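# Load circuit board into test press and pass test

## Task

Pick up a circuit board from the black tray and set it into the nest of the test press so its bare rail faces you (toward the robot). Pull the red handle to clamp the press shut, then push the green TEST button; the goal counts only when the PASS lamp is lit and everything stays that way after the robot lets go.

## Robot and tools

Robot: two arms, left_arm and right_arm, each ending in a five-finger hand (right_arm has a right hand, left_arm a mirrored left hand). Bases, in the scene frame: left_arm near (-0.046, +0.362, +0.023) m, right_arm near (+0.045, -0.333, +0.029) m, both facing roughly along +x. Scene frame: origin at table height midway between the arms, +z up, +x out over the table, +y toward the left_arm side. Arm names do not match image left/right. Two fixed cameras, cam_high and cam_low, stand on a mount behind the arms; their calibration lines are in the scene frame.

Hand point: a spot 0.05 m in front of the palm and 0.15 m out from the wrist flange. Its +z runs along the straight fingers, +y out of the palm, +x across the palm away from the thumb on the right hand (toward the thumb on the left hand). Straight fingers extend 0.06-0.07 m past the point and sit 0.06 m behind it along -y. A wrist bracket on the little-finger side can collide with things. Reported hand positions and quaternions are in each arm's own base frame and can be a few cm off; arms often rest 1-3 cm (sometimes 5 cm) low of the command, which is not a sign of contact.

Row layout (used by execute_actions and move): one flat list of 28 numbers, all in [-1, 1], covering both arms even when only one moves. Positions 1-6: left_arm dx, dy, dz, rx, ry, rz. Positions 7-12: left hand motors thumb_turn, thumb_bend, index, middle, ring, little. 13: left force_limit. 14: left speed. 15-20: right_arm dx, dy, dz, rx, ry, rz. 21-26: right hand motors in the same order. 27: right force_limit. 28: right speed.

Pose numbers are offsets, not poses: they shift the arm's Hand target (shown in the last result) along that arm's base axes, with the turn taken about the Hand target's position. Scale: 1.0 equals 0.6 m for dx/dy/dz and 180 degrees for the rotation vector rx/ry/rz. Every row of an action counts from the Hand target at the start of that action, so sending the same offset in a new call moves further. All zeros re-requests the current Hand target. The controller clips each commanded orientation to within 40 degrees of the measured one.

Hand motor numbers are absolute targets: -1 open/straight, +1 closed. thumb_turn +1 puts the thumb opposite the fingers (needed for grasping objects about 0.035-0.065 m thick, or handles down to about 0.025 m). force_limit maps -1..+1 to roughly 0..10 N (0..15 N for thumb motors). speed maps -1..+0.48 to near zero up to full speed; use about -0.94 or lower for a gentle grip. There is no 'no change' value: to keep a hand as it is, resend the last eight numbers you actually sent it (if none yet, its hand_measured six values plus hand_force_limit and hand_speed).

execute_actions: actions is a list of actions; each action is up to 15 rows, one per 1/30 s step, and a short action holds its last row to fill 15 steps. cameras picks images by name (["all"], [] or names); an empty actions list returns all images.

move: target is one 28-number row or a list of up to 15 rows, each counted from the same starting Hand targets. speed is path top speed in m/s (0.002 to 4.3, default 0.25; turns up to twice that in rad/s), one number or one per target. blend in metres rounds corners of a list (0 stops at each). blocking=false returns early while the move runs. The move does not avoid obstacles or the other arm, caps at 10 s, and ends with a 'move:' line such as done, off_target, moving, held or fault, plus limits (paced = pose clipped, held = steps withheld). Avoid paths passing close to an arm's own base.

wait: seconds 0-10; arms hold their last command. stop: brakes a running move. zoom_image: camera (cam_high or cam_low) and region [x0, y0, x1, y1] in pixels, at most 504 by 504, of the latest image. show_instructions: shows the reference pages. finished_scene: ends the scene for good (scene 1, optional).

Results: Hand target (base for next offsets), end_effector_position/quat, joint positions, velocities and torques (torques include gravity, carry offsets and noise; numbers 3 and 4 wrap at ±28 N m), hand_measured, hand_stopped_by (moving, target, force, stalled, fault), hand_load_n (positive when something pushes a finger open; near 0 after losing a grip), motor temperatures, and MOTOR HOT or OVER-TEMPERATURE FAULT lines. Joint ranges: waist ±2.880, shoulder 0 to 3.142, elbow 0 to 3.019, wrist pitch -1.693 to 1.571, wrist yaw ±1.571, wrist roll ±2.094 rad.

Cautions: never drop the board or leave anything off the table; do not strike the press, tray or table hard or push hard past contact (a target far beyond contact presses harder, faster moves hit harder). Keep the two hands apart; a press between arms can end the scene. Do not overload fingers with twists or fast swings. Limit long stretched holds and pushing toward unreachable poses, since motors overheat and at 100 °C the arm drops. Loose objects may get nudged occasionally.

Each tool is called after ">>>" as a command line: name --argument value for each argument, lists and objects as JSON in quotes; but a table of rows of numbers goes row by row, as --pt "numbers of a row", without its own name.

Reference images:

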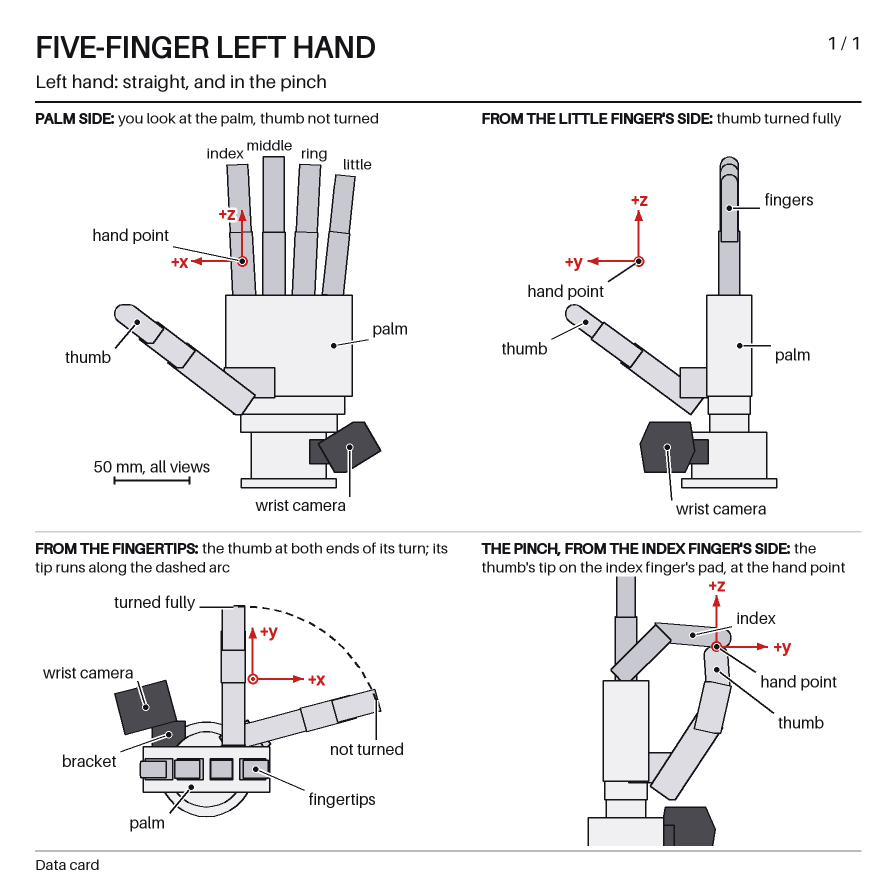

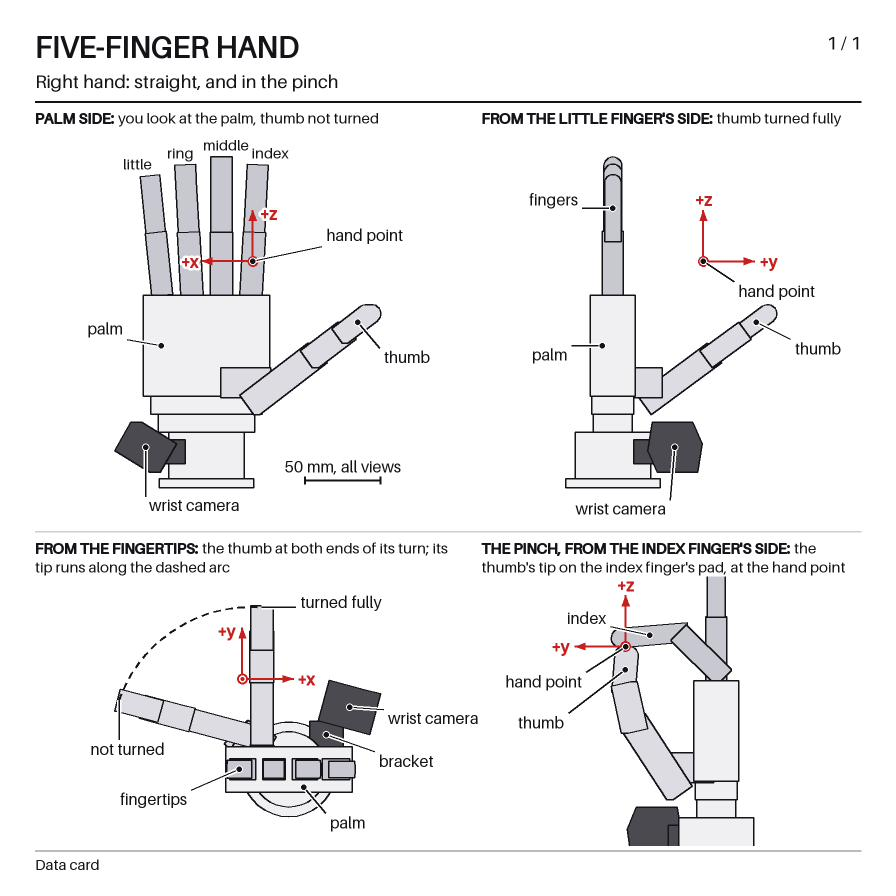

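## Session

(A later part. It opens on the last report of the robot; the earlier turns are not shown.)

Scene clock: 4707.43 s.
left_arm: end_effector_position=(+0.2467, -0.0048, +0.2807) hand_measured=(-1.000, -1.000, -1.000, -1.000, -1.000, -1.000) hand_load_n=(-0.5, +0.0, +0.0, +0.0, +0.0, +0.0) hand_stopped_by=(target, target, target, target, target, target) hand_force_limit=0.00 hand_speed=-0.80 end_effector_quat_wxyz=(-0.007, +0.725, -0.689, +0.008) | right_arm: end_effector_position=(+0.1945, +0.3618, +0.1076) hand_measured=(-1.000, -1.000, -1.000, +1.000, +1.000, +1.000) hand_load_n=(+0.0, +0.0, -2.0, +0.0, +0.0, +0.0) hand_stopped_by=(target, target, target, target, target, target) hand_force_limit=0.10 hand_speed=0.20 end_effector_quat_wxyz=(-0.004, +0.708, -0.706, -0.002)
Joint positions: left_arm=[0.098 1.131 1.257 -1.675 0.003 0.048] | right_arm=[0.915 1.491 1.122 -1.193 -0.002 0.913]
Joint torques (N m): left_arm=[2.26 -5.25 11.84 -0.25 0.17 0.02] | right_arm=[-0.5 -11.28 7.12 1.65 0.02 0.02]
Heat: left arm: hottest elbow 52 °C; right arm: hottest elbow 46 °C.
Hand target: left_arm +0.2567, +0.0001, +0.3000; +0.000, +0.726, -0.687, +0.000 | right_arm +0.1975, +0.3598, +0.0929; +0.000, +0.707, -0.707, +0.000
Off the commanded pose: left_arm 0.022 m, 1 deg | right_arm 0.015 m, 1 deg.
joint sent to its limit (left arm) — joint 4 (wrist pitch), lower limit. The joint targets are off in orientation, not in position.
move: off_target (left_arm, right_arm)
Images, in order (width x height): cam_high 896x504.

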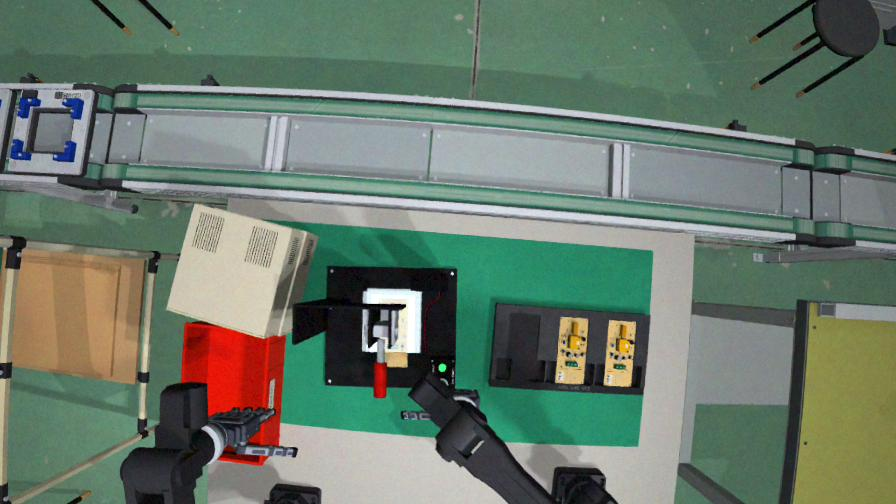

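>>> move --pt "0 0 0 0 0 0 -1 -1 -1 -1 -1 -1 0 -0.8 0 0 0.15 0 0 0 -1 -1 -1 1 1 1 0.1 0.2" --pt "0 0 0 0 0 0 -1 -1 -1 -1 -1 -1 0 -0.8 -0.05 -0.2 0.3 0 0 0 -1 -1 -1 1 1 1 0.1 0.2" --speed '[0.1,0.2]' --blend '[0.03,0]' --cameras '["all"]'

>>> zoom_image --camera "cam_high" --region '[340, 280, 480, 420]'

Scene clock: 4716.47 s.
left_arm: end_effector_position=(+0.2467, -0.0048, +0.2807) hand_measured=(-1.000, -1.000, -1.000, -1.000, -1.000, -1.000) hand_load_n=(+0.0, +0.0, +0.0, +0.0, +0.0, +0.0) hand_stopped_by=(target, target, target, target, target, target) hand_force_limit=0.00 hand_speed=-0.80 end_effector_quat_wxyz=(-0.007, +0.725, -0.689, +0.008) | right_arm: end_effector_position=(+0.1617, +0.2378, +0.2589) hand_measured=(-1.000, -1.000, -1.000, +1.000, +1.000, +1.000) hand_load_n=(+0.0, +0.0, +0.0, +0.0, +0.0, +0.0) hand_stopped_by=(target, target, target, target, target, target) hand_force_limit=0.10 hand_speed=0.20 end_effector_quat_wxyz=(+0.012, +0.705, -0.709, +0.000)
Joint positions: left_arm=[0.098 1.131 1.257 -1.675 0.003 0.048] | right_arm=[0.752 1.147 1.207 -1.654 0 0.758]
Joint torques (N m): left_arm=[2.32 -5.13 11.82 -0.25 0.17 0.05] | right_arm=[-0.32 -7.53 12.19 -0.25 -0.07 -0.04]
Heat: left arm: hottest elbow 52 °C; right arm: hottest elbow 46 °C.
Hand target: left_arm +0.2567, +0.0001, +0.3000; +0.000, +0.726, -0.687, +0.000 | right_arm +0.1675, +0.2397, +0.2729; +0.000, +0.707, -0.707, +0.000
Off the commanded pose: left_arm 0.022 m, 1 deg | right_arm 0.015 m, 1 deg.
joint sent to its limit (left arm) — joint 4 (wrist pitch), lower limit. The joint targets are off in orientation, not in position.
move: off_target (left_arm, right_arm)

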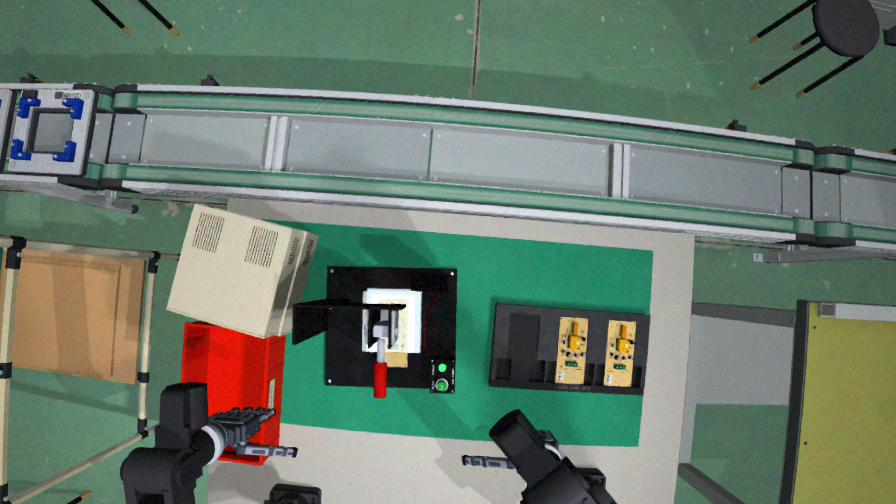

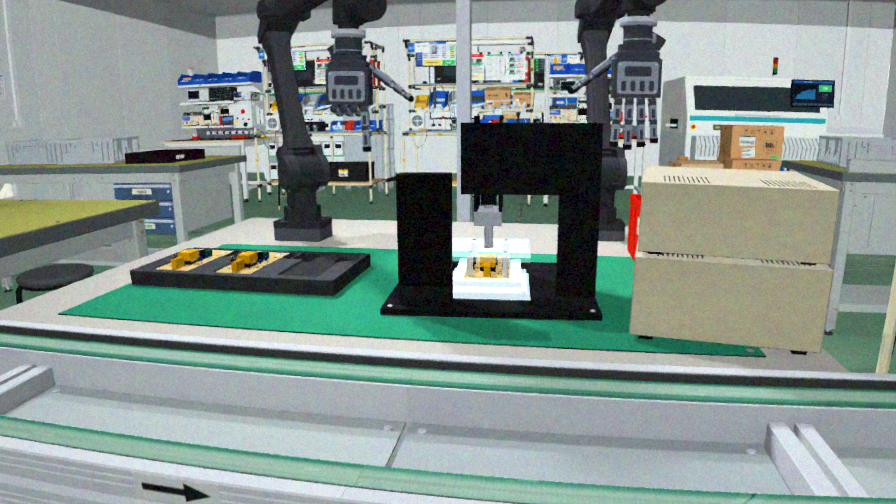

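Scaled by 3.600.

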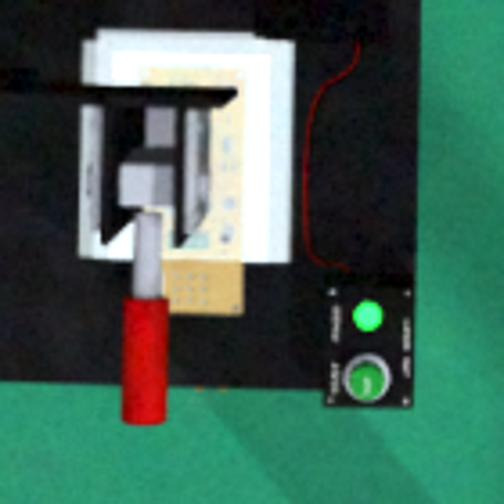

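The PASS lamp is still lit after I released the button, the press is locked, and both hands are clear.

>>> finished_scene

The scene is finished: the task was done.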